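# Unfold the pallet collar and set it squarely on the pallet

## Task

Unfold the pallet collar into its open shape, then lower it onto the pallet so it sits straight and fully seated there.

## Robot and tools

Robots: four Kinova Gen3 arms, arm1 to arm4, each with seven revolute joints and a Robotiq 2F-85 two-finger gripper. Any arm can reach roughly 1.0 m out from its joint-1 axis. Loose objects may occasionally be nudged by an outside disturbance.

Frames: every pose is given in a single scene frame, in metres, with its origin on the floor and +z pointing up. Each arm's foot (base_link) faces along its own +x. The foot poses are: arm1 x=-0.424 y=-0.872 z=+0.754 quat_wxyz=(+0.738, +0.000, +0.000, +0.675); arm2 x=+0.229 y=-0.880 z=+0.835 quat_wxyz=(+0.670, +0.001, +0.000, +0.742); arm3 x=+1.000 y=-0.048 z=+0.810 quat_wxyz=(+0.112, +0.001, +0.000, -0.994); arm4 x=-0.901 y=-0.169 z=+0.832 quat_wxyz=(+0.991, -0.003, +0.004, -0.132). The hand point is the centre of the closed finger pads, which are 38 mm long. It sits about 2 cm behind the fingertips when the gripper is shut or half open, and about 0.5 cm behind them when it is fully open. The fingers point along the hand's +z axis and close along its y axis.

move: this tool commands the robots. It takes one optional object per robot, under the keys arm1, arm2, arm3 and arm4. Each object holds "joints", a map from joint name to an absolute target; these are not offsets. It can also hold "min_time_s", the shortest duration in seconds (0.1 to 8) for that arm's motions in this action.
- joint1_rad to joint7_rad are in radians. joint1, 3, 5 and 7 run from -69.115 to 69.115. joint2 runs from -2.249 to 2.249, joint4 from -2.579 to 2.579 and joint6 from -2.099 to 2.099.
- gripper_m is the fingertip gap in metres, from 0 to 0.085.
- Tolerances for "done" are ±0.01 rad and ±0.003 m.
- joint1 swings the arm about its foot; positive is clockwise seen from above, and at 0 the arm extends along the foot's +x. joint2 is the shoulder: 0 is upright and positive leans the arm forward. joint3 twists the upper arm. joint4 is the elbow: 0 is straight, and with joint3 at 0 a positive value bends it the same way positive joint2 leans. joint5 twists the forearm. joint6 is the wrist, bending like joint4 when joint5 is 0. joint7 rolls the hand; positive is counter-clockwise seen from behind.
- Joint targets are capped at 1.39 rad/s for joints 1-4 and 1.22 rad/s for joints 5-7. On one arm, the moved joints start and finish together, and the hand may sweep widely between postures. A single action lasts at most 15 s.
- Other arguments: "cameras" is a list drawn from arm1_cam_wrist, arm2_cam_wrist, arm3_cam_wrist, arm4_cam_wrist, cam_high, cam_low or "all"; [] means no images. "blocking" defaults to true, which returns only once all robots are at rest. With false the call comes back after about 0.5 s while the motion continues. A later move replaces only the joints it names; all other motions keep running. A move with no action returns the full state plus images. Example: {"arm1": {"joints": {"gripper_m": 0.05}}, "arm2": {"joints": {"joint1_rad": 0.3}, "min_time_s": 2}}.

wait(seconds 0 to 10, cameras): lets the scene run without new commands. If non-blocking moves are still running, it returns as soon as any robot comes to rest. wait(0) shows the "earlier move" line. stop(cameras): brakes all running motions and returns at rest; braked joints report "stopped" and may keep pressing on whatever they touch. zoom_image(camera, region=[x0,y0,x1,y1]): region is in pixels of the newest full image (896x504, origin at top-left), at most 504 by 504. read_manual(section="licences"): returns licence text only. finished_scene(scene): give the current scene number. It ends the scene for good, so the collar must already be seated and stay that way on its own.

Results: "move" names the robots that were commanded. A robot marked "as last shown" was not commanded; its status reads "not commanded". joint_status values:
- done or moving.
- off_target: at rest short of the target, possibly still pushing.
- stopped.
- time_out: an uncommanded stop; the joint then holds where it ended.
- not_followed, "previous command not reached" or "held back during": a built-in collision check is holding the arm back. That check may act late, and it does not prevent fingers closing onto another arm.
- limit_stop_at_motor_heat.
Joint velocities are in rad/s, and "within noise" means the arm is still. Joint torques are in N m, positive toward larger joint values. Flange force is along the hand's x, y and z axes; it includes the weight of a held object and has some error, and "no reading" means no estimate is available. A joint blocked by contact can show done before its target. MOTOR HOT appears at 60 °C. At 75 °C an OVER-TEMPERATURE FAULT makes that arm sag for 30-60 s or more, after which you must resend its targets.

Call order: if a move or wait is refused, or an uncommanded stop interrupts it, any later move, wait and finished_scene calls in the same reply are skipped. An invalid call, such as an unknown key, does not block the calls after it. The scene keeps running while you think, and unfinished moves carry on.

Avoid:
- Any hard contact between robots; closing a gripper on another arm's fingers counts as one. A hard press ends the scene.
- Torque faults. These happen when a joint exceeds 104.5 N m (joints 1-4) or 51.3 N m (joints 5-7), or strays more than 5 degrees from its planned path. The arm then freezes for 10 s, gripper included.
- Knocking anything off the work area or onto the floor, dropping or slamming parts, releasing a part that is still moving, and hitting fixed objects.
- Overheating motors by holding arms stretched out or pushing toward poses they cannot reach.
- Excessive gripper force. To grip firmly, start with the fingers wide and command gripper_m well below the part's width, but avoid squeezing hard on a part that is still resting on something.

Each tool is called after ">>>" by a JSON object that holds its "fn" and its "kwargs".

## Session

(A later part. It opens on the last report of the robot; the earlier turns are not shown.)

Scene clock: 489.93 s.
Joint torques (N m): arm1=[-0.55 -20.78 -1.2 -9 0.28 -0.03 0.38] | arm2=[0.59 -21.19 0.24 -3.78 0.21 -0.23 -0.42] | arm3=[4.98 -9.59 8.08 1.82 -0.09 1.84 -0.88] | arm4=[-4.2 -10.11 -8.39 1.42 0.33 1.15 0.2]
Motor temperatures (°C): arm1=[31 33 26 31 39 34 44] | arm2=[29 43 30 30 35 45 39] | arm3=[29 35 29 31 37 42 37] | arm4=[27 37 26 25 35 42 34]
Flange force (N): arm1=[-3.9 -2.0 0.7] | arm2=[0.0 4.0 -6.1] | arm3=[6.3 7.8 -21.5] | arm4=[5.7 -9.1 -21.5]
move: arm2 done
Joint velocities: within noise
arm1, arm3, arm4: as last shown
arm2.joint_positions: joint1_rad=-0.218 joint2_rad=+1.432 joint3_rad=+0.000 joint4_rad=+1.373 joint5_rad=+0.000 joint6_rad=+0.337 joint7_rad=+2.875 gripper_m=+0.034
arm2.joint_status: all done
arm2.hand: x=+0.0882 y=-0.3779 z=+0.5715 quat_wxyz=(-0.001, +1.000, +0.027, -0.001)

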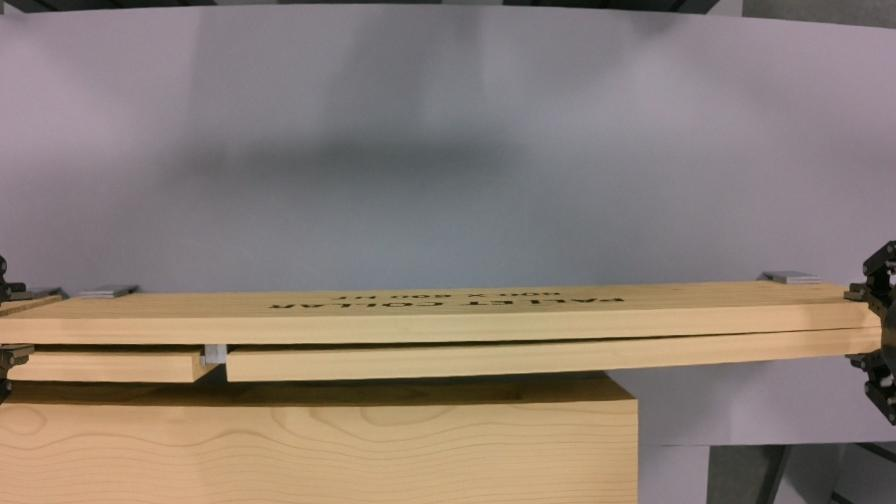

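>>> {"fn": "move", "kwargs": {"arm2": {"joints":{"joint1_rad":-0.2192,"joint2_rad":1.4305,"joint4_rad":1.3806,"joint6_rad":0.3305,"joint7_rad":2.8735},"min_time_s":0.8}}}

>>> {"fn": "move", "kwargs": {"arm2": {"joints":{"joint2_rad":1.5487,"joint4_rad":1.2759,"joint6_rad":0.317},"min_time_s":2}, "cameras": ["arm1_cam_wrist"]}}

>>> {"fn": "zoom_image", "kwargs": {"camera": "arm1_cam_wrist", "region": [0, 240, 240, 400]}}

Scene clock: 512.07 s.
Joint torques (N m): arm1=[-0.57 -20.77 -1.14 -9.04 0.29 0 0.39] | arm2=[0.54 -21.01 0.3 -3.71 0.26 -0.22 -0.36] | arm3=[4.97 -9.55 8.13 1.84 -0.07 1.85 -0.91] | arm4=[-4.22 -10.08 -8.45 1.38 0.33 1.13 0.2]
Motor temperatures (°C): arm1=[31 33 26 31 39 34 44] | arm2=[29 42 30 29 35 44 39] | arm3=[29 35 29 31 37 42 37] | arm4=[27 37 26 25 35 42 34]
Flange force (N): arm1=[-3.7 -1.9 0.9] | arm2=[0.0 4.1 -6.4] | arm3=[6.3 7.7 -21.6] | arm4=[5.8 -9.2 -21.7]
move: arm2 done
Joint velocities: within noise
arm1, arm3, arm4: as last shown
arm2.joint_positions: joint1_rad=-0.219 joint2_rad=+1.431 joint3_rad=+0.000 joint4_rad=+1.381 joint5_rad=+0.000 joint6_rad=+0.331 joint7_rad=+2.873 gripper_m=+0.034
arm2.joint_status: all done
arm2.hand: x=+0.0882 y=-0.3799 z=+0.5714 quat_wxyz=(-0.001, +1.000, +0.027, -0.001)
pictures: none

Scene clock: 514.63 s.
Joint torques (N m): arm1=[-0.53 -20.74 -1.12 -9.01 0.26 0.01 0.42] | arm2=[0.88 -28.26 1.2 -13.71 0.5 -5.67 -0.21] | arm3=[0.91 -8.09 2.02 -2.49 -0.34 -0.46 -1] | arm4=[-1.87 -10.53 -4.25 -2.99 0.23 -1 0.25]
Motor temperatures (°C): arm1=[31 33 26 31 39 34 44] | arm2=[29 42 30 29 35 44 39] | arm3=[29 35 29 31 37 42 37] | arm4=[27 37 26 25 35 42 34]
Flange force (N): arm1=[-3.8 -1.8 0.8] | arm2=[3.0 21.7 -13.4] | arm3=[5.7 -3.8 -34.8] | arm4=[7.8 -0.2 -30.8]
move: arm2 done
Joint velocities: within noise
arm1, arm3, arm4: as last shown
arm2.joint_positions: joint1_rad=-0.219 joint2_rad=+1.549 joint3_rad=+0.000 joint4_rad=+1.276 joint5_rad=+0.000 joint6_rad=+0.317 joint7_rad=+2.873 gripper_m=+0.034
arm2.joint_status: all done
arm2.hand: x=+0.0881 y=-0.3798 z=+0.5205 quat_wxyz=(-0.001, +1.000, +0.027, -0.001)
arm3.hand: x=+0.6606 y=-0.3238 z=+0.5032 quat_wxyz=(+0.000, -1.000, -0.010, -0.001)

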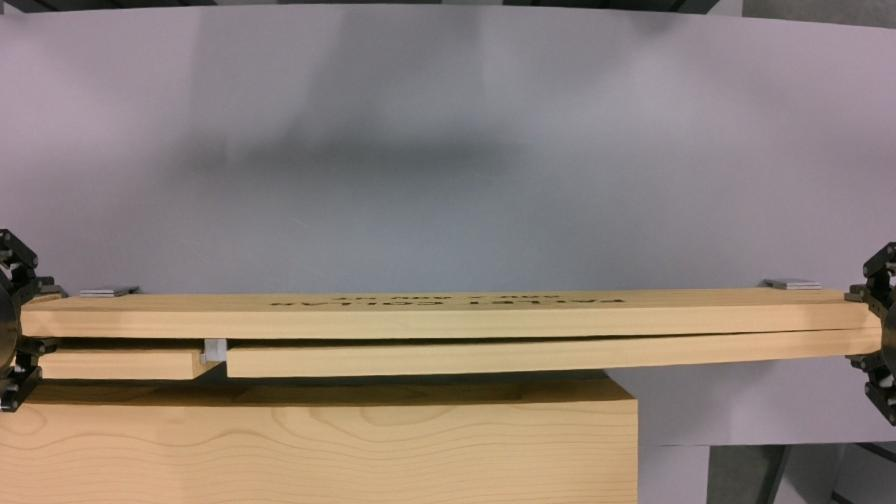

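Scaled by 2.100 from the camera's image (finer frame: 1280x720).

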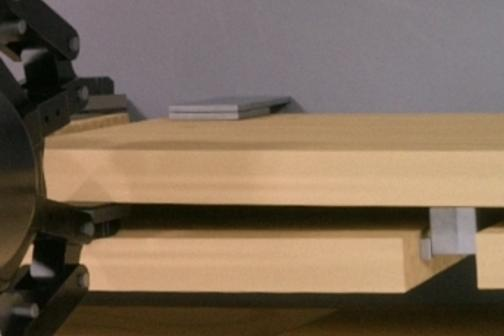

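>>> {"fn": "move", "kwargs": {"arm2": {"joints":{"joint2_rad":1.5702,"joint4_rad":1.2549,"joint6_rad":0.3165},"min_time_s":1}}}

>>> {"fn": "move", "kwargs": {"arm2": {"joints":{"gripper_m":0.013}}}}

>>> {"fn": "move", "kwargs": {"arm3": {"joints":{"gripper_m":0.058}}, "arm4": {"joints":{"gripper_m":0.058}}, "cameras": ["arm1_cam_wrist","arm2_cam_wrist"]}}

Scene clock: 531.60 s.
Joint torques (N m): arm1=[-0.57 -20.76 -1.13 -8.95 0.3 -0.01 0.36] | arm2=[2.93 -24.95 3.54 -13.67 0.79 -5.95 -0.3] | arm3=[0.88 -7.94 2.04 -2.83 -0.26 -0.6 -0.91] | arm4=[-1.66 -10.93 -4.1 -3.17 0.13 -1.05 0.2]
Motor temperatures (°C): arm1=[31 33 26 31 39 34 44] | arm2=[29 42 30 30 35 43 39] | arm3=[29 35 29 31 37 42 37] | arm4=[27 37 26 25 35 42 34]
Flange force (N): arm1=[-4.0 -2.1 0.7] | arm2=[-0.2 24.3 -21.7] | arm3=[6.4 -4.2 -35.9] | arm4=[8.0 0.3 -30.2]
move: arm2 done
Joint velocities: within noise
arm1, arm3, arm4: as last shown
arm2.joint_positions: joint1_rad=-0.219 joint2_rad=+1.570 joint3_rad=+0.000 joint4_rad=+1.255 joint5_rad=+0.000 joint6_rad=+0.317 joint7_rad=+2.873 gripper_m=+0.034
arm2.joint_status: all done
arm2.hand: x=+0.0881 y=-0.3798 z=+0.5115 quat_wxyz=(-0.001, +1.000, +0.027, -0.001)
arm3.hand: x=+0.6606 y=-0.3239 z=+0.5032 quat_wxyz=(+0.000, -1.000, -0.010, -0.001)
pictures: none

Scene clock: 532.33 s.
Joint torques (N m): arm1=[-0.58 -20.73 -1.15 -9.03 0.31 -0.04 0.41] | arm2=[-2.32 -7.47 -2.8 4.02 0.51 2.61 0.35] | arm3=[6.06 -8.1 8.11 2.55 -0.42 1.7 -1.26] | arm4=[-5.31 -11.92 -7.8 -0.24 0.91 -0.1 0.85]
Motor temperatures (°C): arm1=[31 33 26 31 39 34 44] | arm2=[29 42 30 30 35 43 39] | arm3=[29 35 29 31 37 42 37] | arm4=[27 37 26 25 35 42 34]
Flange force (N): arm1=[-3.7 -1.9 0.8] | arm2=[1.5 -8.0 -21.2] | arm3=[5.3 10.7 -23.6] | arm4=[7.4 -9.3 -21.1]
move: arm2 off_target
Joint velocities: within noise
arm1, arm3, arm4: as last shown
arm2.joint_positions: joint1_rad=-0.219 joint2_rad=+1.570 joint3_rad=+0.000 joint4_rad=+1.255 joint5_rad=+0.000 joint6_rad=+0.317 joint7_rad=+2.873 gripper_m=+0.019
arm2.joint_status: gripper_m off_target (ended at +0.019, target +0.013)
arm2.hand: x=+0.0881 y=-0.3797 z=+0.5115 quat_wxyz=(-0.001, +1.000, +0.027, -0.001)
arm4.hand: x=-0.5701 y=-0.3898 z=+0.5064 quat_wxyz=(+0.005, +0.029, -1.000, +0.002)
pictures: none

Scene clock: 533.10 s.
Joint torques (N m): arm1=[-0.53 -20.78 -1.13 -8.92 0.31 0.01 0.41] | arm2=[0.48 -6.89 0.87 -0.42 1.16 -0.04 0.48] | arm3=[-0.74 -20.4 0.33 -1.19 0.48 0.11 -0.02] | arm4=[0.43 -19.36 -0.42 0.84 -0.17 0.33 -0.03]
Motor temperatures (°C): arm1=[31 33 26 31 39 34 44] | arm2=[29 42 30 30 35 43 39] | arm3=[29 35 29 31 37 42 37] | arm4=[27 37 26 25 35 42 34]
Flange force (N): arm1=[-4.2 -2.0 0.6] | arm2=[-1.7 3.1 -33.1] | arm3=[1.3 -2.5 -2.7] | arm4=[0.2 0.5 -0.9]
move: arm3 done; arm4 done
Joint velocities: within noise
arm1.joint_positions: joint1_rad=+0.203 joint2_rad=+0.522 joint3_rad=+0.000 joint4_rad=+1.184 joint5_rad=+0.000 joint6_rad=+1.436 joint7_rad=+1.863 gripper_m=+0.085
arm1.joint_status: not commanded
arm1.hand: x=-0.2495 y=-0.3799 z=+1.0495 quat_wxyz=(+0.000, +0.707, -0.707, +0.000)
arm2: as last shown
arm2.hand: x=+0.0880 y=-0.3798 z=+0.5115 quat_wxyz=(-0.001, +1.000, +0.027, -0.001)
arm3.joint_positions: joint1_rad=-0.513 joint2_rad=+1.489 joint3_rad=+0.000 joint4_rad=+1.596 joint5_rad=+0.000 joint6_rad=+0.057 joint7_rad=+0.852 gripper_m=+0.058
arm3.joint_status: all done
arm3.hand: x=+0.6606 y=-0.3239 z=+0.5032 quat_wxyz=(+0.000, -1.000, -0.010, -0.001)
arm4.joint_positions: joint1_rad=+0.253 joint2_rad=+1.533 joint3_rad=+0.000 joint4_rad=+1.678 joint5_rad=+0.000 joint6_rad=-0.068 joint7_rad=+2.146 gripper_m=+0.058
arm4.joint_status: all done
arm4.hand: x=-0.5703 y=-0.3897 z=+0.5063 quat_wxyz=(+0.005, +0.029, -1.000, +0.002)

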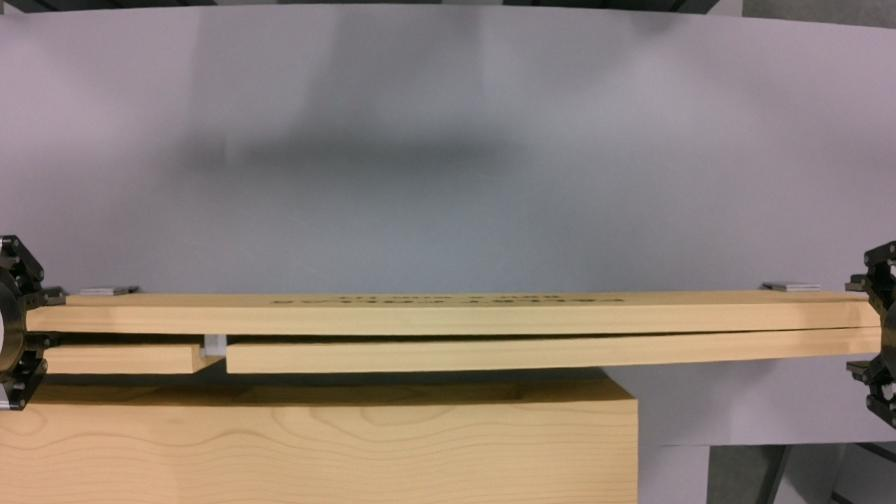

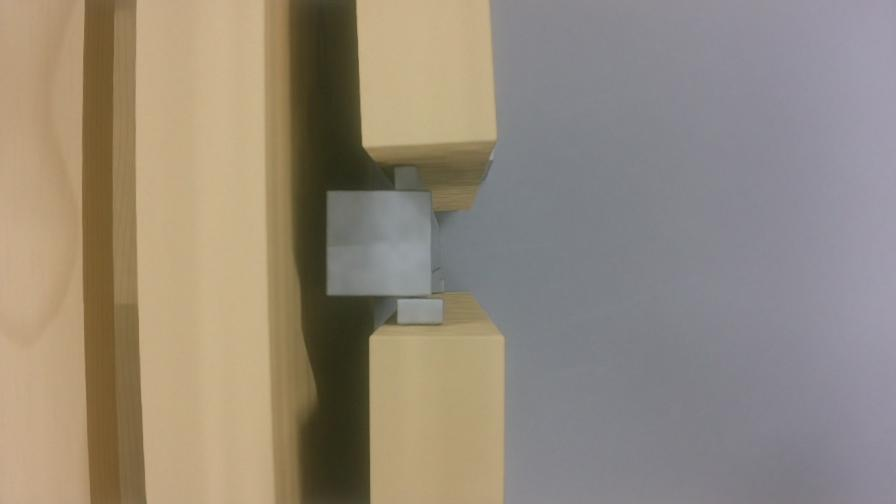

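>>> {"fn": "move", "kwargs": {"arm2": {"joints":{"joint1_rad":-0.2546,"joint2_rad":1.5331,"joint4_rad":1.4472,"joint6_rad":0.1613,"joint7_rad":2.7683},"min_time_s":2.5}, "cameras": ["arm1_cam_wrist","arm3_cam_wrist","arm4_cam_wrist","cam_high"]}}

>>> {"fn": "zoom_image", "kwargs": {"camera": "cam_high", "region": [280, 80, 640, 380]}}

Scene clock: 558.13 s.
Joint torques (N m): arm1=[-0.58 -20.71 -1.13 -9.03 0.3 0 0.4] | arm2=[-6.68 -27.79 -9.09 8.89 0.08 6.23 0.24] | arm3=[2.8 -13.5 4.86 5.98 0.61 3.63 -0.05] | arm4=[-4.15 -15.8 -7.41 3.74 0.26 1.71 0.16]
Motor temperatures (°C): arm1=[31 33 26 31 39 34 44] | arm2=[29 40 30 29 35 43 39] | arm3=[29 35 29 31 37 42 36] | arm4=[27 37 26 25 35 42 34]
Flange force (N): arm1=[-3.6 -1.9 0.9] | arm2=[5.9 -23.3 38.0] | arm3=[-2.5 10.7 -3.0] | arm4=[2.2 -11.7 -2.6]
move: arm2 done
Joint velocities: within noise
arm1, arm3: as last shown
arm2.joint_positions: joint1_rad=-0.255 joint2_rad=+1.533 joint3_rad=+0.000 joint4_rad=+1.447 joint5_rad=+0.000 joint6_rad=+0.161 joint7_rad=+2.768 gripper_m=+0.019
arm2.joint_status: all done
arm2.hand: x=+0.0871 y=-0.4297 z=+0.5154 quat_wxyz=(-0.001, +1.000, -0.008, -0.001)
arm3.hand: x=+0.6606 y=-0.3238 z=+0.5032 quat_wxyz=(+0.000, -1.000, -0.010, -0.001)
arm4.joint_positions: joint1_rad=+0.253 joint2_rad=+1.532 joint3_rad=+0.000 joint4_rad=+1.678 joint5_rad=+0.000 joint6_rad=-0.068 joint7_rad=+2.146 gripper_m=+0.058
arm4.joint_status: not commanded
arm4.hand: x=-0.5701 y=-0.3897 z=+0.5064 quat_wxyz=(+0.005, +0.029, -1.000, +0.002)

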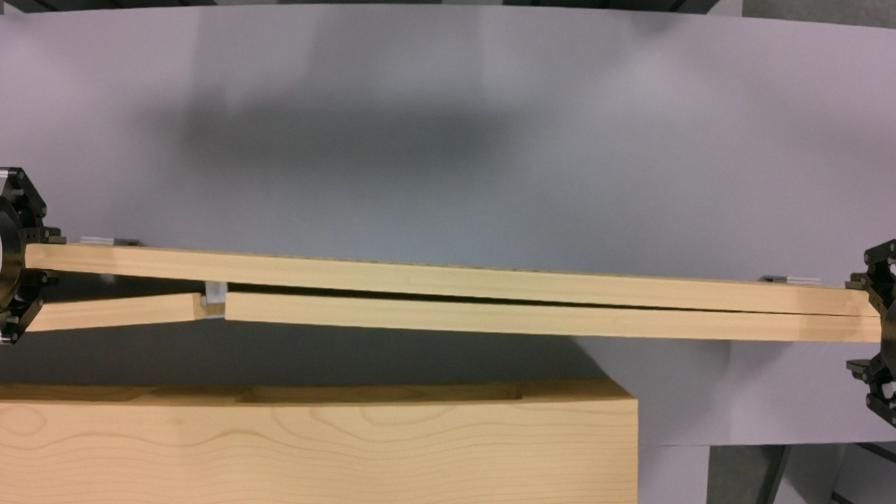

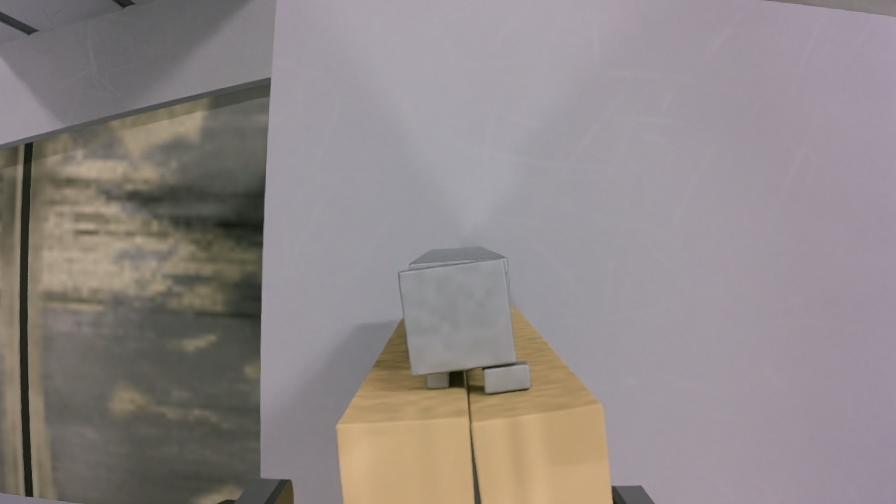

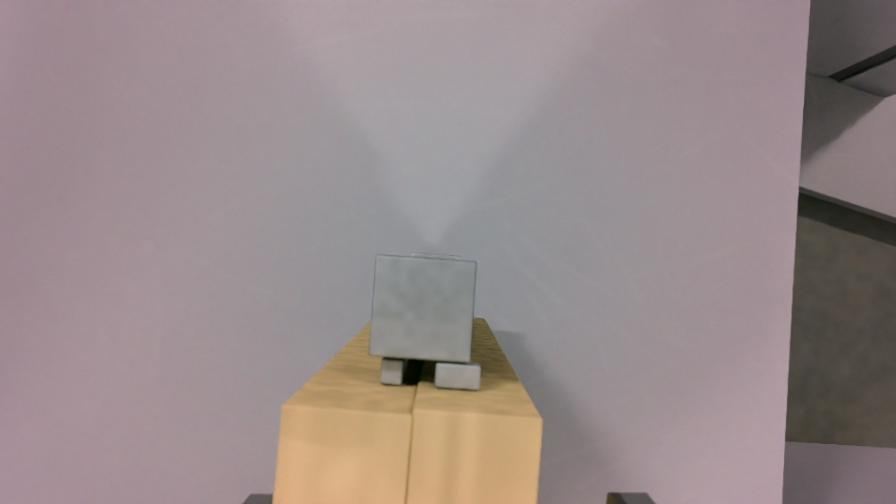

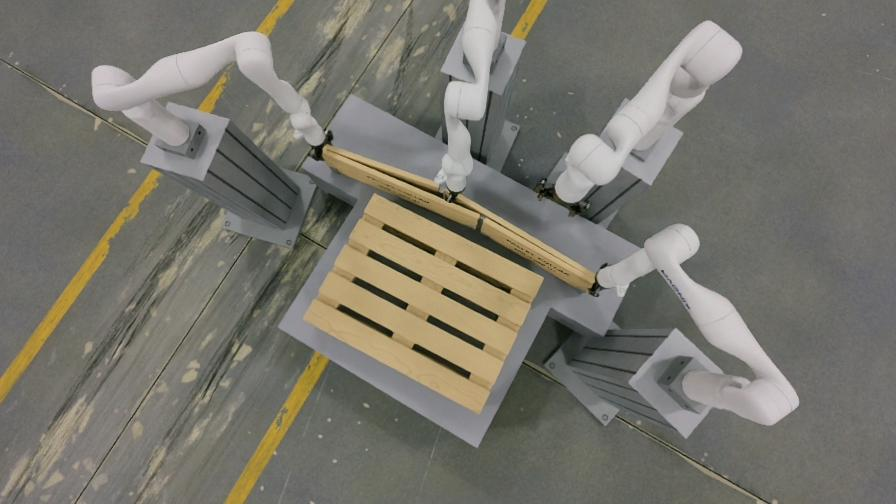

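Scaled by 1.400 from the camera's image (finer frame: 1280x720).

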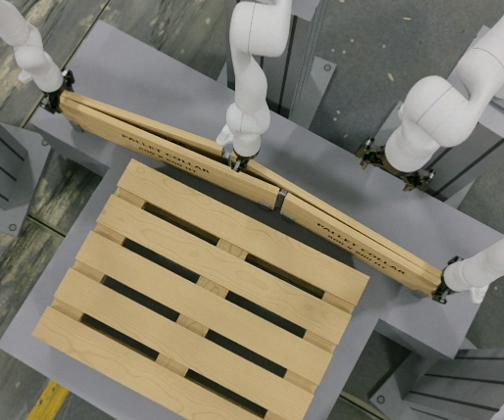

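>>> {"fn": "move", "kwargs": {"arm3": {"joints":{"gripper_m":0.075}}, "arm4": {"joints":{"gripper_m":0.075}}}}

>>> {"fn": "move", "kwargs": {"arm2": {"joints":{"joint1_rad":-0.326,"joint2_rad":1.5291,"joint4_rad":1.6573,"joint6_rad":-0.0448,"joint7_rad":2.5922},"min_time_s":4}, "arm3": {"joints":{"joint1_rad":-0.562,"joint2_rad":1.4952,"joint4_rad":1.5297,"joint6_rad":0.1167,"joint7_rad":0.8358},"min_time_s":4}, "arm4": {"joints":{"joint1_rad":0.3156,"joint2_rad":1.5259,"joint4_rad":1.6286,"joint6_rad":-0.0129,"joint7_rad":2.204},"min_time_s":4}, "cameras": ["cam_high","arm1_cam_wrist","arm3_cam_wrist","arm4_cam_wrist"]}}

Scene clock: 658.30 s.
Joint torques (N m): arm1=[-0.6 -20.75 -1.12 -8.98 0.28 0.04 0.36] | arm2=[-0.32 -32.16 -0.99 0.76 0.05 2.26 -0.4] | arm3=[0.85 -20.37 2.4 -0.64 0.48 0.41 -0.11] | arm4=[0.08 -19.32 -0.92 1.02 -0.11 0.42 -0.03]
Motor temperatures (°C): arm1=[31 33 26 31 39 34 43] | arm2=[29 41 29 29 35 42 39] | arm3=[29 34 28 31 37 42 36] | arm4=[27 36 26 25 35 42 34]
Flange force (N): arm1=[-3.8 -2.0 0.9] | arm2=[-0.7 -4.9 29.6] | arm3=[3.0 0.6 -1.5] | arm4=[0.5 -0.3 -0.6]
move: arm3 done; arm4 done
Joint velocities: within noise
arm1, arm2: as last shown
arm2.hand: x=+0.0871 y=-0.4297 z=+0.5155 quat_wxyz=(-0.001, +1.000, -0.008, -0.001)
arm3.joint_positions: joint1_rad=-0.513 joint2_rad=+1.489 joint3_rad=+0.000 joint4_rad=+1.596 joint5_rad=+0.000 joint6_rad=+0.057 joint7_rad=+0.852 gripper_m=+0.075
arm3.joint_status: all done
arm3.hand: x=+0.6607 y=-0.3238 z=+0.5031 quat_wxyz=(+0.000, -1.000, -0.010, -0.001)
arm4.joint_positions: joint1_rad=+0.253 joint2_rad=+1.533 joint3_rad=+0.000 joint4_rad=+1.678 joint5_rad=+0.000 joint6_rad=-0.068 joint7_rad=+2.146 gripper_m=+0.075
arm4.joint_status: all done
arm4.hand: x=-0.5703 y=-0.3896 z=+0.5063 quat_wxyz=(+0.005, +0.029, -1.000, +0.002)
pictures: none

Scene clock: 662.60 s.
Joint torques (N m): arm1=[-0.6 -20.79 -1.12 -8.99 0.28 0.02 0.4] | arm2=[-30.27 16.26 -53.47 52.6 -0.23 25.47 -1.99] | arm3=[14.91 11.1 19.62 33.67 1.77 17.37 0.28] | arm4=[-23.44 -19.29 -33.09 6.79 1.28 3.16 1.3]
Motor temperatures (°C): arm1=[31 33 26 31 39 34 43] | arm2=[29 41 30 30 35 42 39] | arm3=[29 34 28 31 37 42 36] | arm4=[27 36 26 25 35 42 34]
Flange force (N): arm1=[-3.9 -2.0 0.8] | arm2=[27.3 -114.9 34.8] | arm3=[-20.7 60.2 0.8] | arm4=[23.5 -50.4 12.6]
move: arm2 done; arm3 done; arm4 done
Joint velocities: within noise
arm1: as last shown
arm2.joint_positions: joint1_rad=-0.326 joint2_rad=+1.529 joint3_rad=+0.000 joint4_rad=+1.653 joint5_rad=+0.000 joint6_rad=-0.045 joint7_rad=+2.592 gripper_m=+0.019
arm2.joint_status: all done
arm2.hand: x=+0.0813 y=-0.4975 z=+0.5132 quat_wxyz=(-0.003, +0.998, -0.060, -0.002)
arm3.joint_positions: joint1_rad=-0.562 joint2_rad=+1.495 joint3_rad=+0.000 joint4_rad=+1.530 joint5_rad=+0.000 joint6_rad=+0.117 joint7_rad=+0.836 gripper_m=+0.075
arm3.joint_status: all done
arm3.hand: x=+0.6612 y=-0.3537 z=+0.5024 quat_wxyz=(+0.000, -1.000, -0.026, -0.001)
arm4.joint_positions: joint1_rad=+0.316 joint2_rad=+1.526 joint3_rad=+0.000 joint4_rad=+1.629 joint5_rad=+0.000 joint6_rad=-0.013 joint7_rad=+2.204 gripper_m=+0.075
arm4.joint_status: all done
arm4.hand: x=-0.5701 y=-0.4199 z=+0.5085 quat_wxyz=(+0.005, +0.026, -1.000, +0.002)
pictures: arm1_cam_wrist, arm3_cam_wrist, arm4_cam_wrist, cam_high

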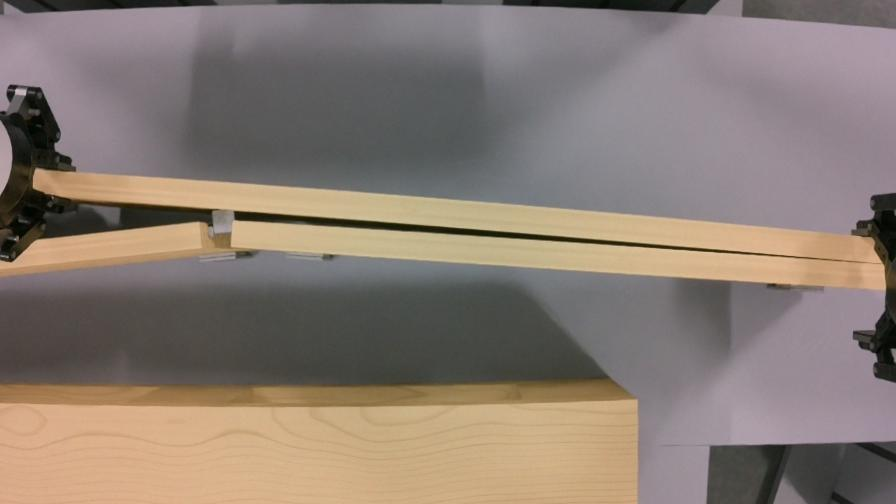

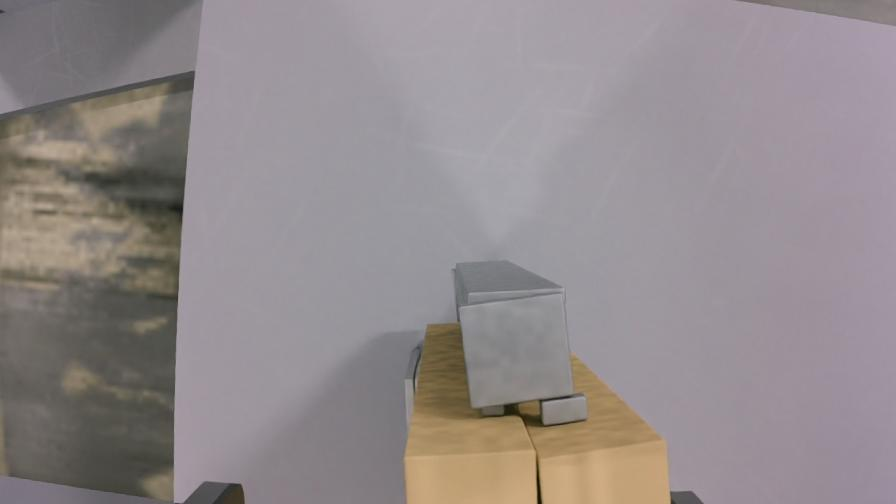

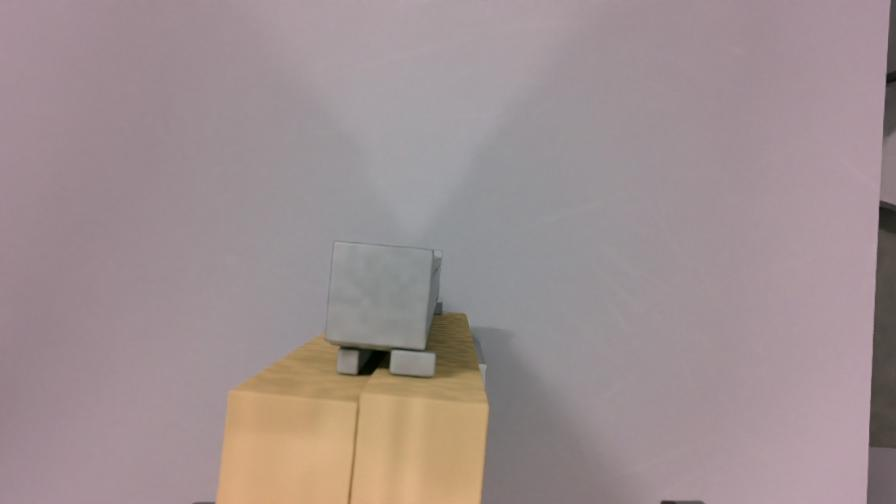

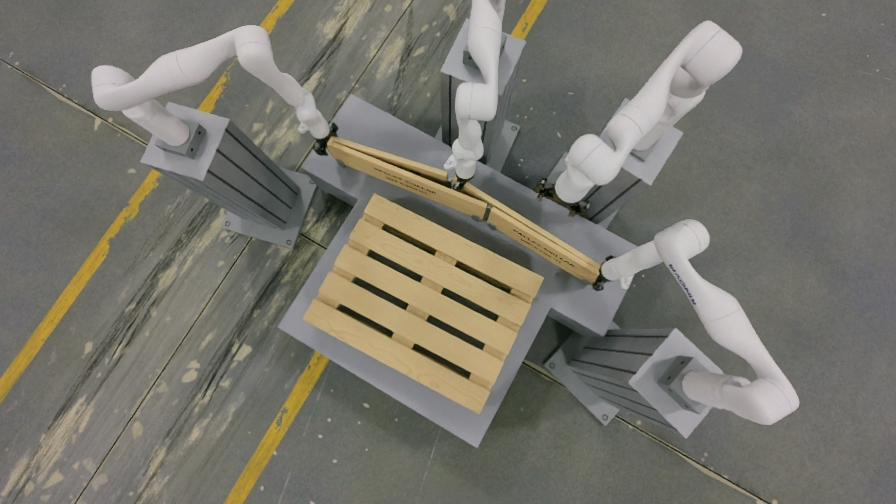

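>>> {"fn": "move", "kwargs": {"arm2": {"joints":{"gripper_m":0.085}}, "cameras": ["arm1_cam_wrist","arm2_cam_wrist"]}}

Scene clock: 716.40 s.
Joint torques (N m): arm1=[-0.5 -20.78 -1.19 -8.98 0.29 0.02 0.37] | arm2=[-0.09 -13.48 -1.46 7.48 -0.06 3.58 -0.66] | arm3=[7.53 -14.55 10.89 1.86 0.65 1.86 -0.47] | arm4=[-4.68 -20.71 -7.38 0.38 0.19 0.32 0.3]
Motor temperatures (°C): arm1=[31 33 26 31 39 34 43] | arm2=[33 37 39 43 35 50 40] | arm3=[29 34 29 33 37 46 36] | arm4=[28 37 30 25 35 42 34]
Flange force (N): arm1=[-3.9 -1.9 0.8] | arm2=[-4.3 -10.4 0.9] | arm3=[9.0 13.3 -9.8] | arm4=[6.9 -8.8 1.3]
move: arm2 done
Joint velocities: within noise
arm1, arm3, arm4: as last shown
arm2.joint_positions: joint1_rad=-0.326 joint2_rad=+1.529 joint3_rad=+0.000 joint4_rad=+1.657 joint5_rad=+0.000 joint6_rad=-0.045 joint7_rad=+2.592 gripper_m=+0.085
arm2.joint_status: all done
arm2.hand: x=+0.0823 y=-0.4996 z=+0.5133 quat_wxyz=(-0.001, +0.998, -0.060, -0.001)
arm3.hand: x=+0.6612 y=-0.3536 z=+0.5023 quat_wxyz=(+0.000, -1.000, -0.026, -0.001)
arm4.hand: x=-0.5701 y=-0.4198 z=+0.5085 quat_wxyz=(+0.005, +0.026, -1.000, +0.002)

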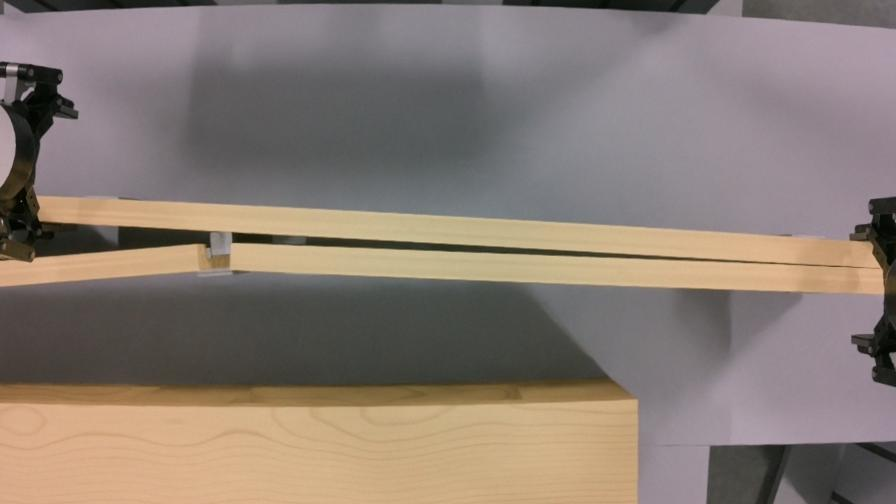

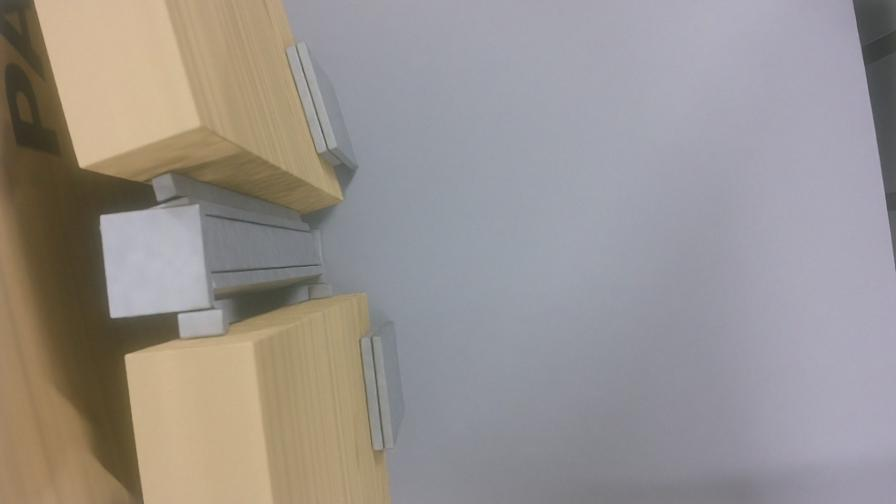

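>>> {"fn": "move", "kwargs": {"arm2": {"joints":{"joint1_rad":-0.27,"joint2_rad":1.5322,"joint4_rad":1.4935,"joint6_rad":0.116,"joint7_rad":2.729},"min_time_s":3}, "cameras": ["arm1_cam_wrist","arm2_cam_wrist"]}}

Scene clock: 740.90 s.
Joint torques (N m): arm1=[-0.56 -20.8 -1.11 -9.02 0.31 -0.02 0.39] | arm2=[2.17 -23.04 2.49 -5.17 0.29 -1.82 -0.45] | arm3=[-0.71 -20.9 0.39 -1.77 0.48 0.12 -0.02] | arm4=[0.36 -19.83 -0.46 0.34 -0.18 0.33 -0.03]
Motor temperatures (°C): arm1=[31 33 26 31 39 34 43] | arm2=[32 37 37 40 35 48 39] | arm3=[29 34 29 33 37 45 36] | arm4=[28 37 30 25 35 42 34]
Flange force (N): arm1=[-3.9 -1.9 0.8] | arm2=[-1.3 9.3 -5.7] | arm3=[1.6 -2.7 -2.9] | arm4=[0.3 0.4 -0.9]
move: arm2 done
Joint velocities: within noise
arm1, arm3, arm4: as last shown
arm2.joint_positions: joint1_rad=-0.270 joint2_rad=+1.532 joint3_rad=+0.000 joint4_rad=+1.494 joint5_rad=+0.000 joint6_rad=+0.116 joint7_rad=+2.729 gripper_m=+0.085
arm2.joint_status: all done
arm2.hand: x=+0.0854 y=-0.4451 z=+0.5138 quat_wxyz=(-0.001, +1.000, -0.020, -0.001)
arm3.hand: x=+0.6612 y=-0.3537 z=+0.5024 quat_wxyz=(+0.000, -1.000, -0.026, -0.001)

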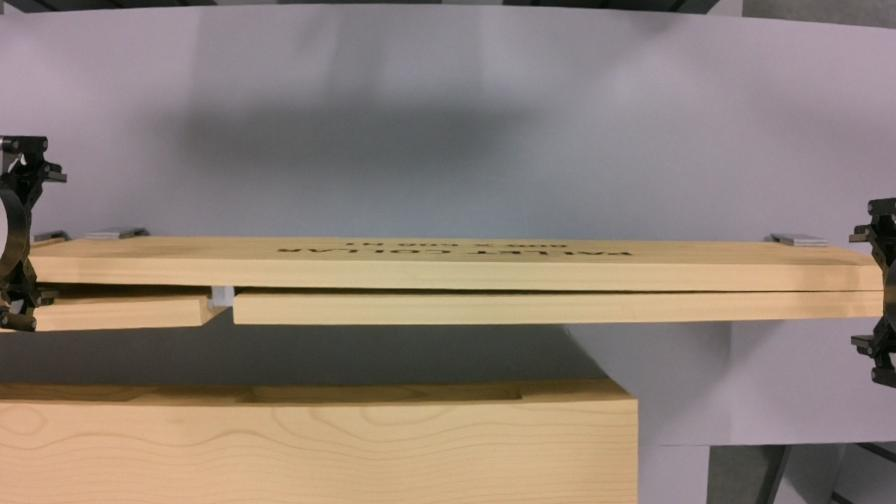

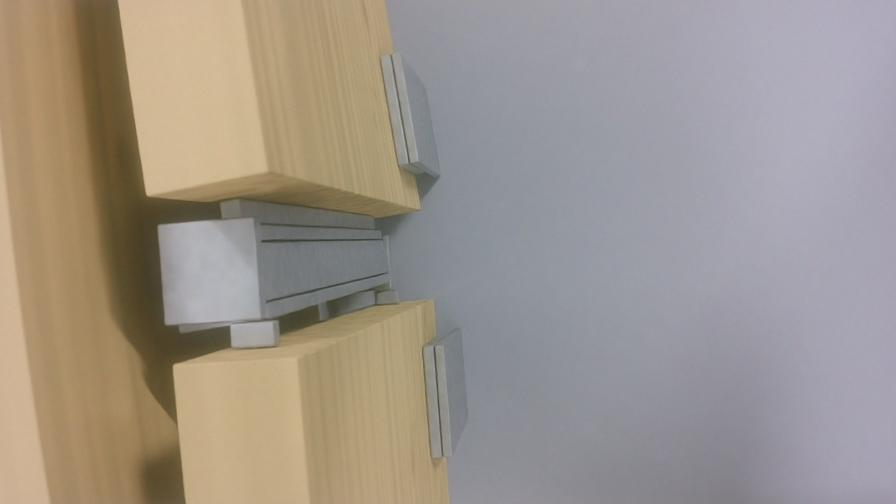

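>>> {"fn": "move", "kwargs": {"arm3": {"joints":{"gripper_m":0.045}}, "arm4": {"joints":{"gripper_m":0.045}}}}

>>> {"fn": "move", "kwargs": {"arm2": {"joints":{"joint1_rad":-0.2468,"joint2_rad":1.5421,"joint4_rad":1.3909,"joint6_rad":0.2086,"joint7_rad":2.7936},"min_time_s":2.5}, "cameras": ["arm1_cam_wrist","arm2_cam_wrist","arm3_cam_wrist","arm4_cam_wrist"]}}

Scene clock: 758.97 s.
Joint torques (N m): arm1=[-0.52 -20.82 -1.11 -9.02 0.28 0 0.37] | arm2=[1.92 -23.22 2.24 -5.51 0.25 -2 -0.36] | arm3=[-2.11 -21.63 -1.43 -3.54 0.41 -0.81 -0.04] | arm4=[-1.16 -17.09 -2.98 1.82 -0.09 1.08 0]
Motor temperatures (°C): arm1=[31 33 26 31 39 34 43] | arm2=[32 36 36 38 35 47 39] | arm3=[29 34 29 33 37 44 36] | arm4=[28 37 29 25 35 42 34]
Flange force (N): arm1=[-3.9 -1.9 0.9] | arm2=[-0.7 9.6 -6.0] | arm3=[1.9 -6.8 -5.2] | arm4=[0.5 -3.9 -4.0]
move: arm3 done; arm4 done
Joint velocities: within noise
arm1, arm2: as last shown
arm2.joint_positions: joint1_rad=-0.270 joint2_rad=+1.532 joint3_rad=+0.000 joint4_rad=+1.493 joint5_rad=+0.000 joint6_rad=+0.116 joint7_rad=+2.729 gripper_m=+0.085
arm3.joint_positions: joint1_rad=-0.562 joint2_rad=+1.495 joint3_rad=+0.000 joint4_rad=+1.530 joint5_rad=+0.000 joint6_rad=+0.117 joint7_rad=+0.836 gripper_m=+0.045
arm3.joint_status: all done
arm3.hand: x=+0.6612 y=-0.3537 z=+0.5024 quat_wxyz=(+0.000, -1.000, -0.026, -0.001)
arm4.joint_positions: joint1_rad=+0.316 joint2_rad=+1.526 joint3_rad=+0.000 joint4_rad=+1.629 joint5_rad=+0.000 joint6_rad=-0.013 joint7_rad=+2.204 gripper_m=+0.045
arm4.joint_status: all done
arm4.hand: x=-0.5701 y=-0.4199 z=+0.5085 quat_wxyz=(+0.005, +0.026, -1.000, +0.002)
pictures: none

Scene clock: 761.77 s.
Joint torques (N m): arm1=[-0.58 -20.73 -1.15 -9.07 0.27 -0.02 0.39] | arm2=[1.92 -31.39 2.95 -12.77 0.55 -5.13 -0.29] | arm3=[-2.99 -23.99 -1.68 -3.94 0.73 -0.6 0.33] | arm4=[1.39 -21.94 0.54 -1.53 -0.4 -0.47 -0.25]
Motor temperatures (°C): arm1=[31 33 26 31 39 34 43] | arm2=[32 36 36 38 35 46 39] | arm3=[29 34 29 33 37 44 36] | arm4=[28 37 29 25 35 42 34]
Flange force (N): arm1=[-3.5 -1.8 0.9] | arm2=[2.0 19.9 -3.7] | arm3=[2.2 -8.6 -0.4] | arm4=[1.8 4.2 -0.2]
move: arm2 done
Joint velocities: within noise
arm1, arm3, arm4: as last shown
arm2.joint_positions: joint1_rad=-0.247 joint2_rad=+1.542 joint3_rad=+0.000 joint4_rad=+1.391 joint5_rad=+0.000 joint6_rad=+0.209 joint7_rad=+2.794 gripper_m=+0.085
arm2.joint_status: all done
arm2.hand: x=+0.0856 y=-0.4148 z=+0.5144 quat_wxyz=(-0.001, +1.000, +0.001, -0.001)
arm3.hand: x=+0.6612 y=-0.3537 z=+0.5023 quat_wxyz=(+0.000, -1.000, -0.026, -0.001)
arm4.hand: x=-0.5701 y=-0.4198 z=+0.5085 quat_wxyz=(+0.005, +0.026, -1.000, +0.002)

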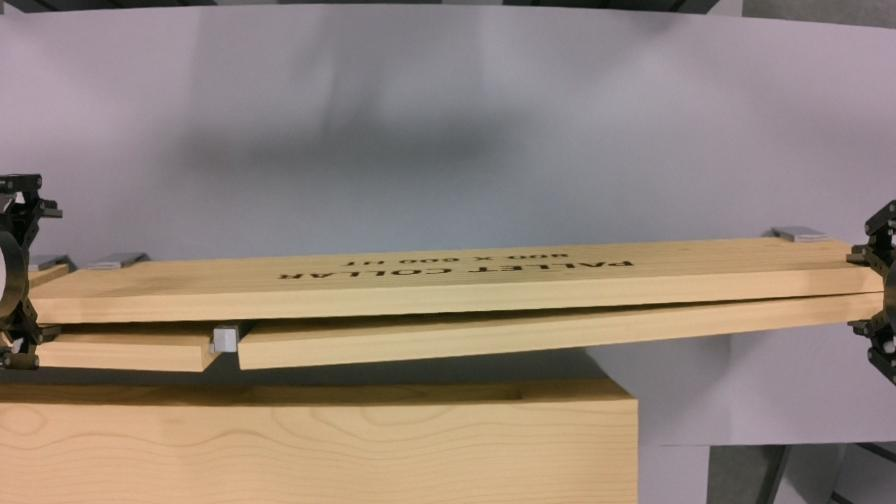

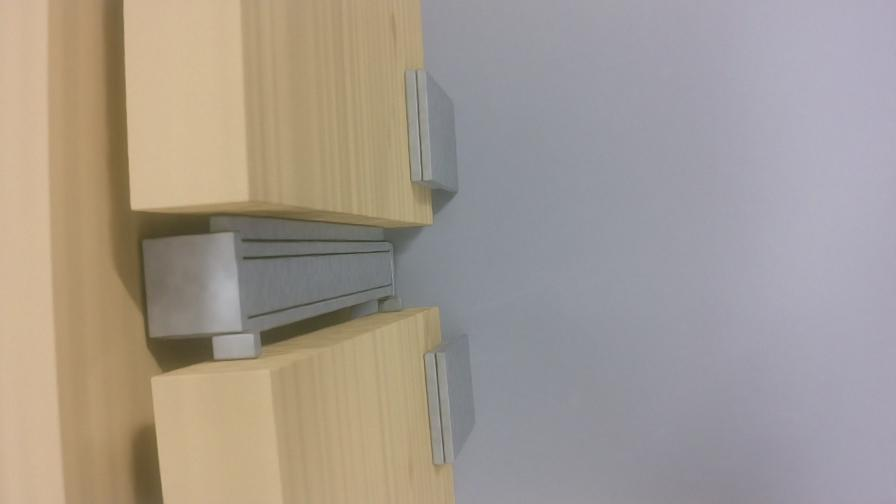

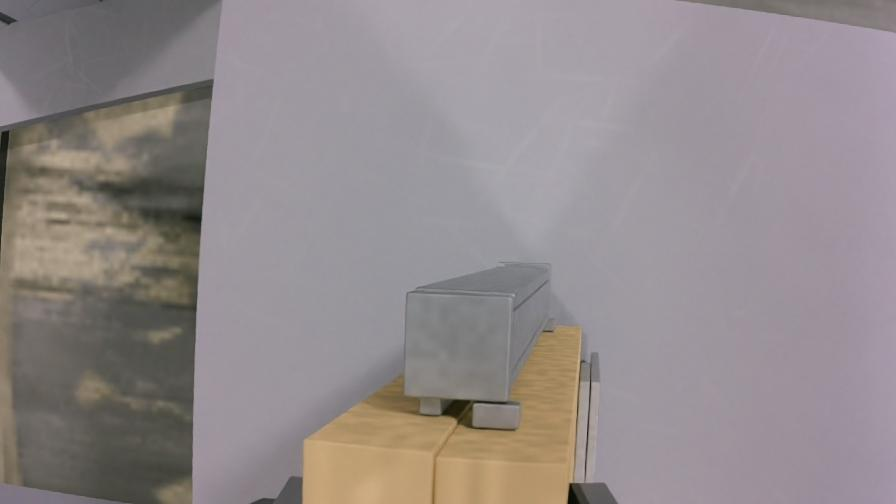

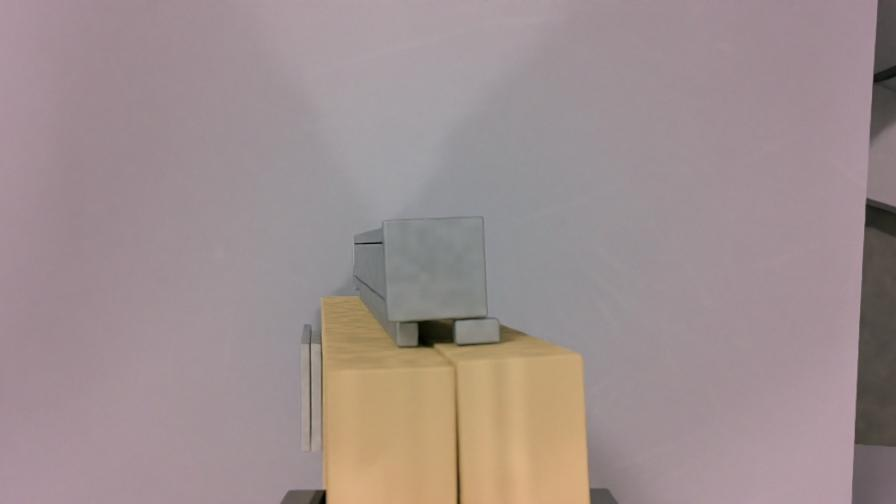

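>>> {"fn": "move", "kwargs": {"arm2": {"joints":{"gripper_m":0.013}}, "cameras": ["arm1_cam_wrist"]}}

>>> {"fn": "move", "kwargs": {"arm2": {"joints":{"joint1_rad":-0.27,"joint2_rad":1.5322,"joint4_rad":1.4935,"joint6_rad":0.116,"joint7_rad":2.729},"min_time_s":3}, "cameras": ["arm1_cam_wrist"]}}

Scene clock: 787.17 s.
Joint torques (N m): arm1=[-0.55 -20.77 -1.12 -8.92 0.3 0 0.39] | arm2=[0.2 -16.99 -0.37 -0.64 0.06 0.44 -0.49] | arm3=[3.21 -20.13 5.59 0.4 0.65 1.2 -0.15] | arm4=[-2.45 -19.42 -4.66 1.8 -0.08 1.02 0.06]
Motor temperatures (°C): arm1=[31 33 26 31 39 34 43] | arm2=[31 38 35 37 35 45 39] | arm3=[29 35 29 32 36 43 36] | arm4=[28 37 28 25 35 42 34]
Flange force (N): arm1=[-4.2 -2.0 0.6] | arm2=[-0.2 -0.6 -9.6] | arm3=[4.2 5.9 0.1] | arm4=[2.3 -6.4 1.5]
move: arm2 off_target
Joint velocities: within noise
arm1.joint_positions: joint1_rad=+0.203 joint2_rad=+0.522 joint3_rad=+0.000 joint4_rad=+1.184 joint5_rad=+0.000 joint6_rad=+1.436 joint7_rad=+1.863 gripper_m=+0.085
arm1.joint_status: not commanded
arm1.hand: x=-0.2495 y=-0.3799 z=+1.0495 quat_wxyz=(+0.000, +0.707, -0.707, +0.000)
arm2.joint_positions: joint1_rad=-0.247 joint2_rad=+1.542 joint3_rad=+0.000 joint4_rad=+1.391 joint5_rad=+0.000 joint6_rad=+0.209 joint7_rad=+2.794 gripper_m=+0.019
arm2.joint_status: gripper_m off_target (ended at +0.019, target +0.013)
arm2.hand: x=+0.0856 y=-0.4148 z=+0.5144 quat_wxyz=(-0.001, +1.000, +0.001, -0.001)
arm3, arm4: as last shown
arm3.hand: x=+0.6611 y=-0.3538 z=+0.5024 quat_wxyz=(+0.000, -1.000, -0.026, -0.001)

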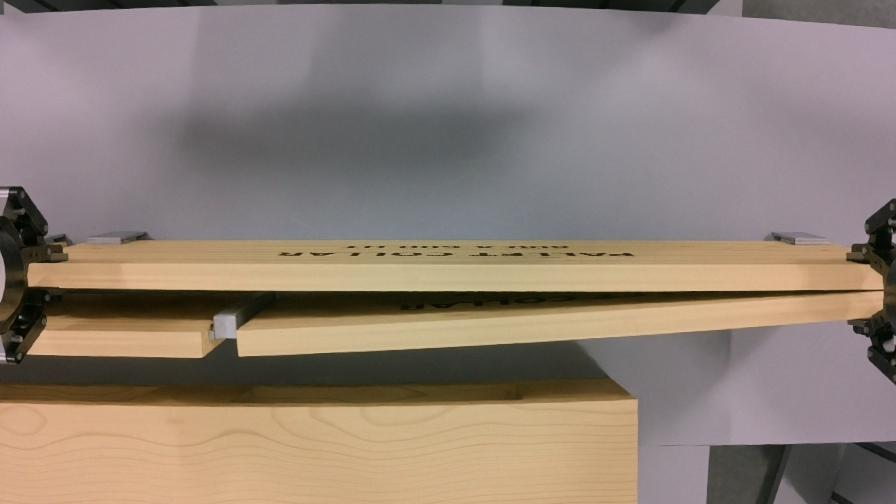

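Scene clock: 790.47 s.
Joint torques (N m): arm1=[-0.54 -20.75 -1.2 -9 0.28 0.01 0.37] | arm2=[-4.93 8.52 -10.04 15.56 -0.85 8.11 -0.9] | arm3=[5.55 -19.23 8.42 4.55 0.78 3.3 -0.19] | arm4=[-5.94 -20.27 -9.6 3.69 0.14 1.85 0.23]
Motor temperatures (°C): arm1=[31 33 26 31 39 34 43] | arm2=[31 38 35 36 35 45 39] | arm3=[29 35 29 32 36 43 36] | arm4=[28 37 28 25 35 42 34]
Flange force (N): arm1=[-3.8 -1.9 0.8] | arm2=[2.7 -26.8 -32.6] | arm3=[1.8 14.3 7.3] | arm4=[4.5 -14.9 7.8]
move: arm2 done
Joint velocities: within noise
arm1, arm3, arm4: as last shown
arm2.joint_positions: joint1_rad=-0.270 joint2_rad=+1.532 joint3_rad=+0.000 joint4_rad=+1.493 joint5_rad=+0.000 joint6_rad=+0.116 joint7_rad=+2.729 gripper_m=+0.019
arm2.joint_status: all done
arm2.hand: x=+0.0854 y=-0.4451 z=+0.5138 quat_wxyz=(-0.001, +1.000, -0.020, -0.001)
arm3.hand: x=+0.6612 y=-0.3537 z=+0.5023 quat_wxyz=(+0.000, -1.000, -0.026, -0.001)

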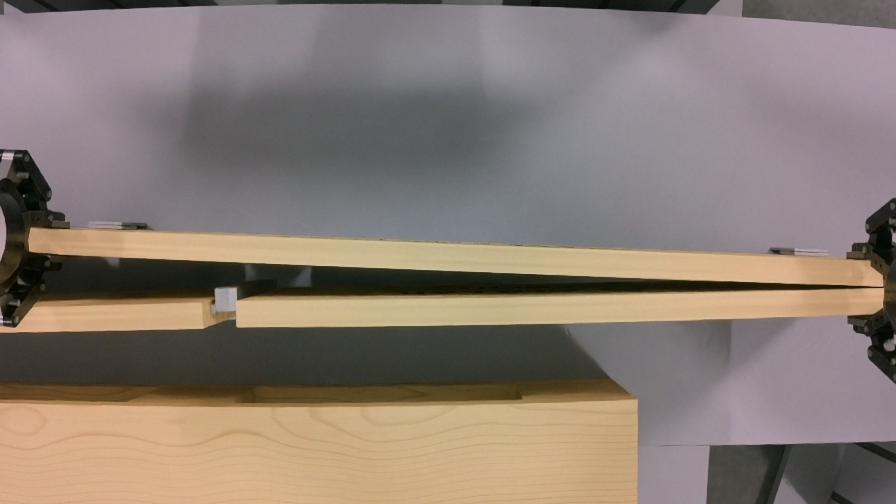

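>>> {"fn": "move", "kwargs": {"arm2": {"joints":{"joint1_rad":-0.326,"joint2_rad":1.5291,"joint4_rad":1.6573,"joint6_rad":-0.0448,"joint7_rad":2.5922},"min_time_s":4}, "cameras": ["arm1_cam_wrist","arm3_cam_wrist","arm4_cam_wrist"]}}

Scene clock: 809.57 s.
Joint torques (N m): arm1=[-0.55 -20.76 -1.14 -8.99 0.27 0.02 0.4] | arm2=[-41.81 30.76 -69.3 52.59 1.22 26.23 -1] | arm3=[16.93 8.16 21.79 32.07 1.46 16.57 -0.19] | arm4=[-25.51 -18.49 -36.62 1.92 1.16 1.04 1.17]
Motor temperatures (°C): arm1=[31 33 26 31 39 34 43] | arm2=[31 37 35 37 35 46 39] | arm3=[29 35 29 33 36 43 36] | arm4=[28 37 28 25 35 42 34]
Flange force (N): arm1=[-3.9 -1.9 0.8] | arm2=[46.3 -126.1 2.1] | arm3=[-16.7 61.3 4.2] | arm4=[33.3 -49.2 -0.5]
move: arm2 time_out
TORQUE WARNING: arm2's joint3_rad reached its warning level (56.7 N m). A warning alone does not stop the arm.
Joint velocities: within noise
arm1, arm3, arm4: as last shown
arm2.joint_positions: joint1_rad=-0.326 joint2_rad=+1.529 joint3_rad=+0.000 joint4_rad=+1.632 joint5_rad=+0.000 joint6_rad=-0.045 joint7_rad=+2.592 gripper_m=+0.019
arm2.joint_status: joint4_rad time_out (moved +0.139 of +0.164); the others done
arm2.hand: x=+0.0758 y=-0.4855 z=+0.5131 quat_wxyz=(-0.012, +0.998, -0.060, -0.007)
arm3.hand: x=+0.6612 y=-0.3537 z=+0.5024 quat_wxyz=(+0.000, -1.000, -0.026, -0.001)

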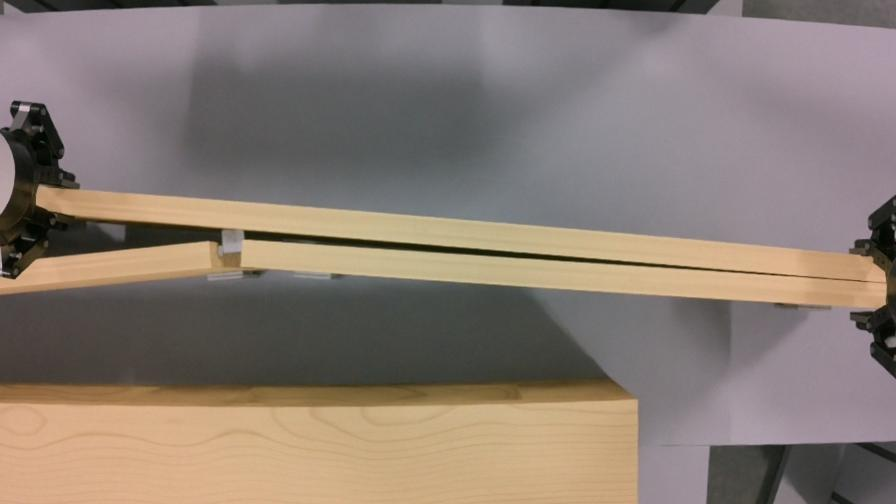

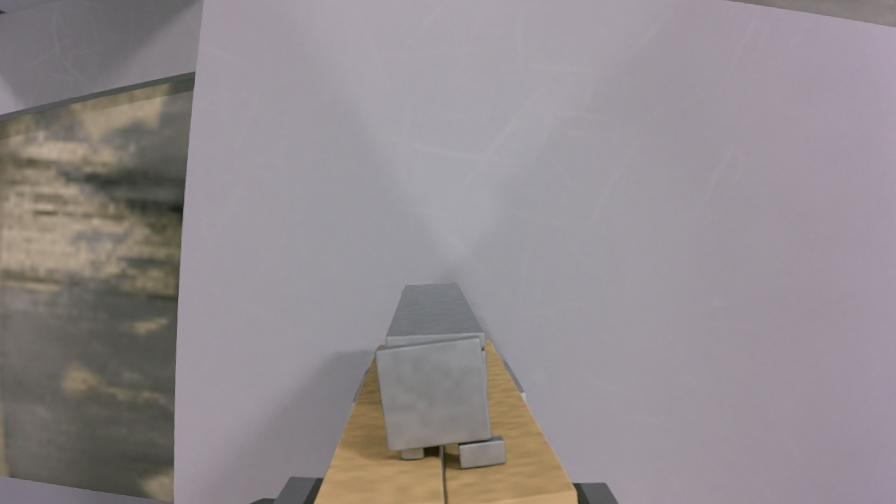

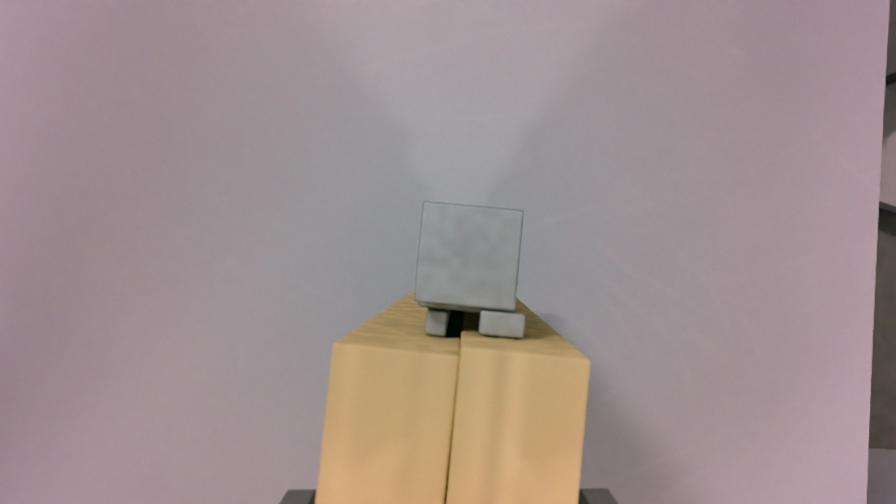

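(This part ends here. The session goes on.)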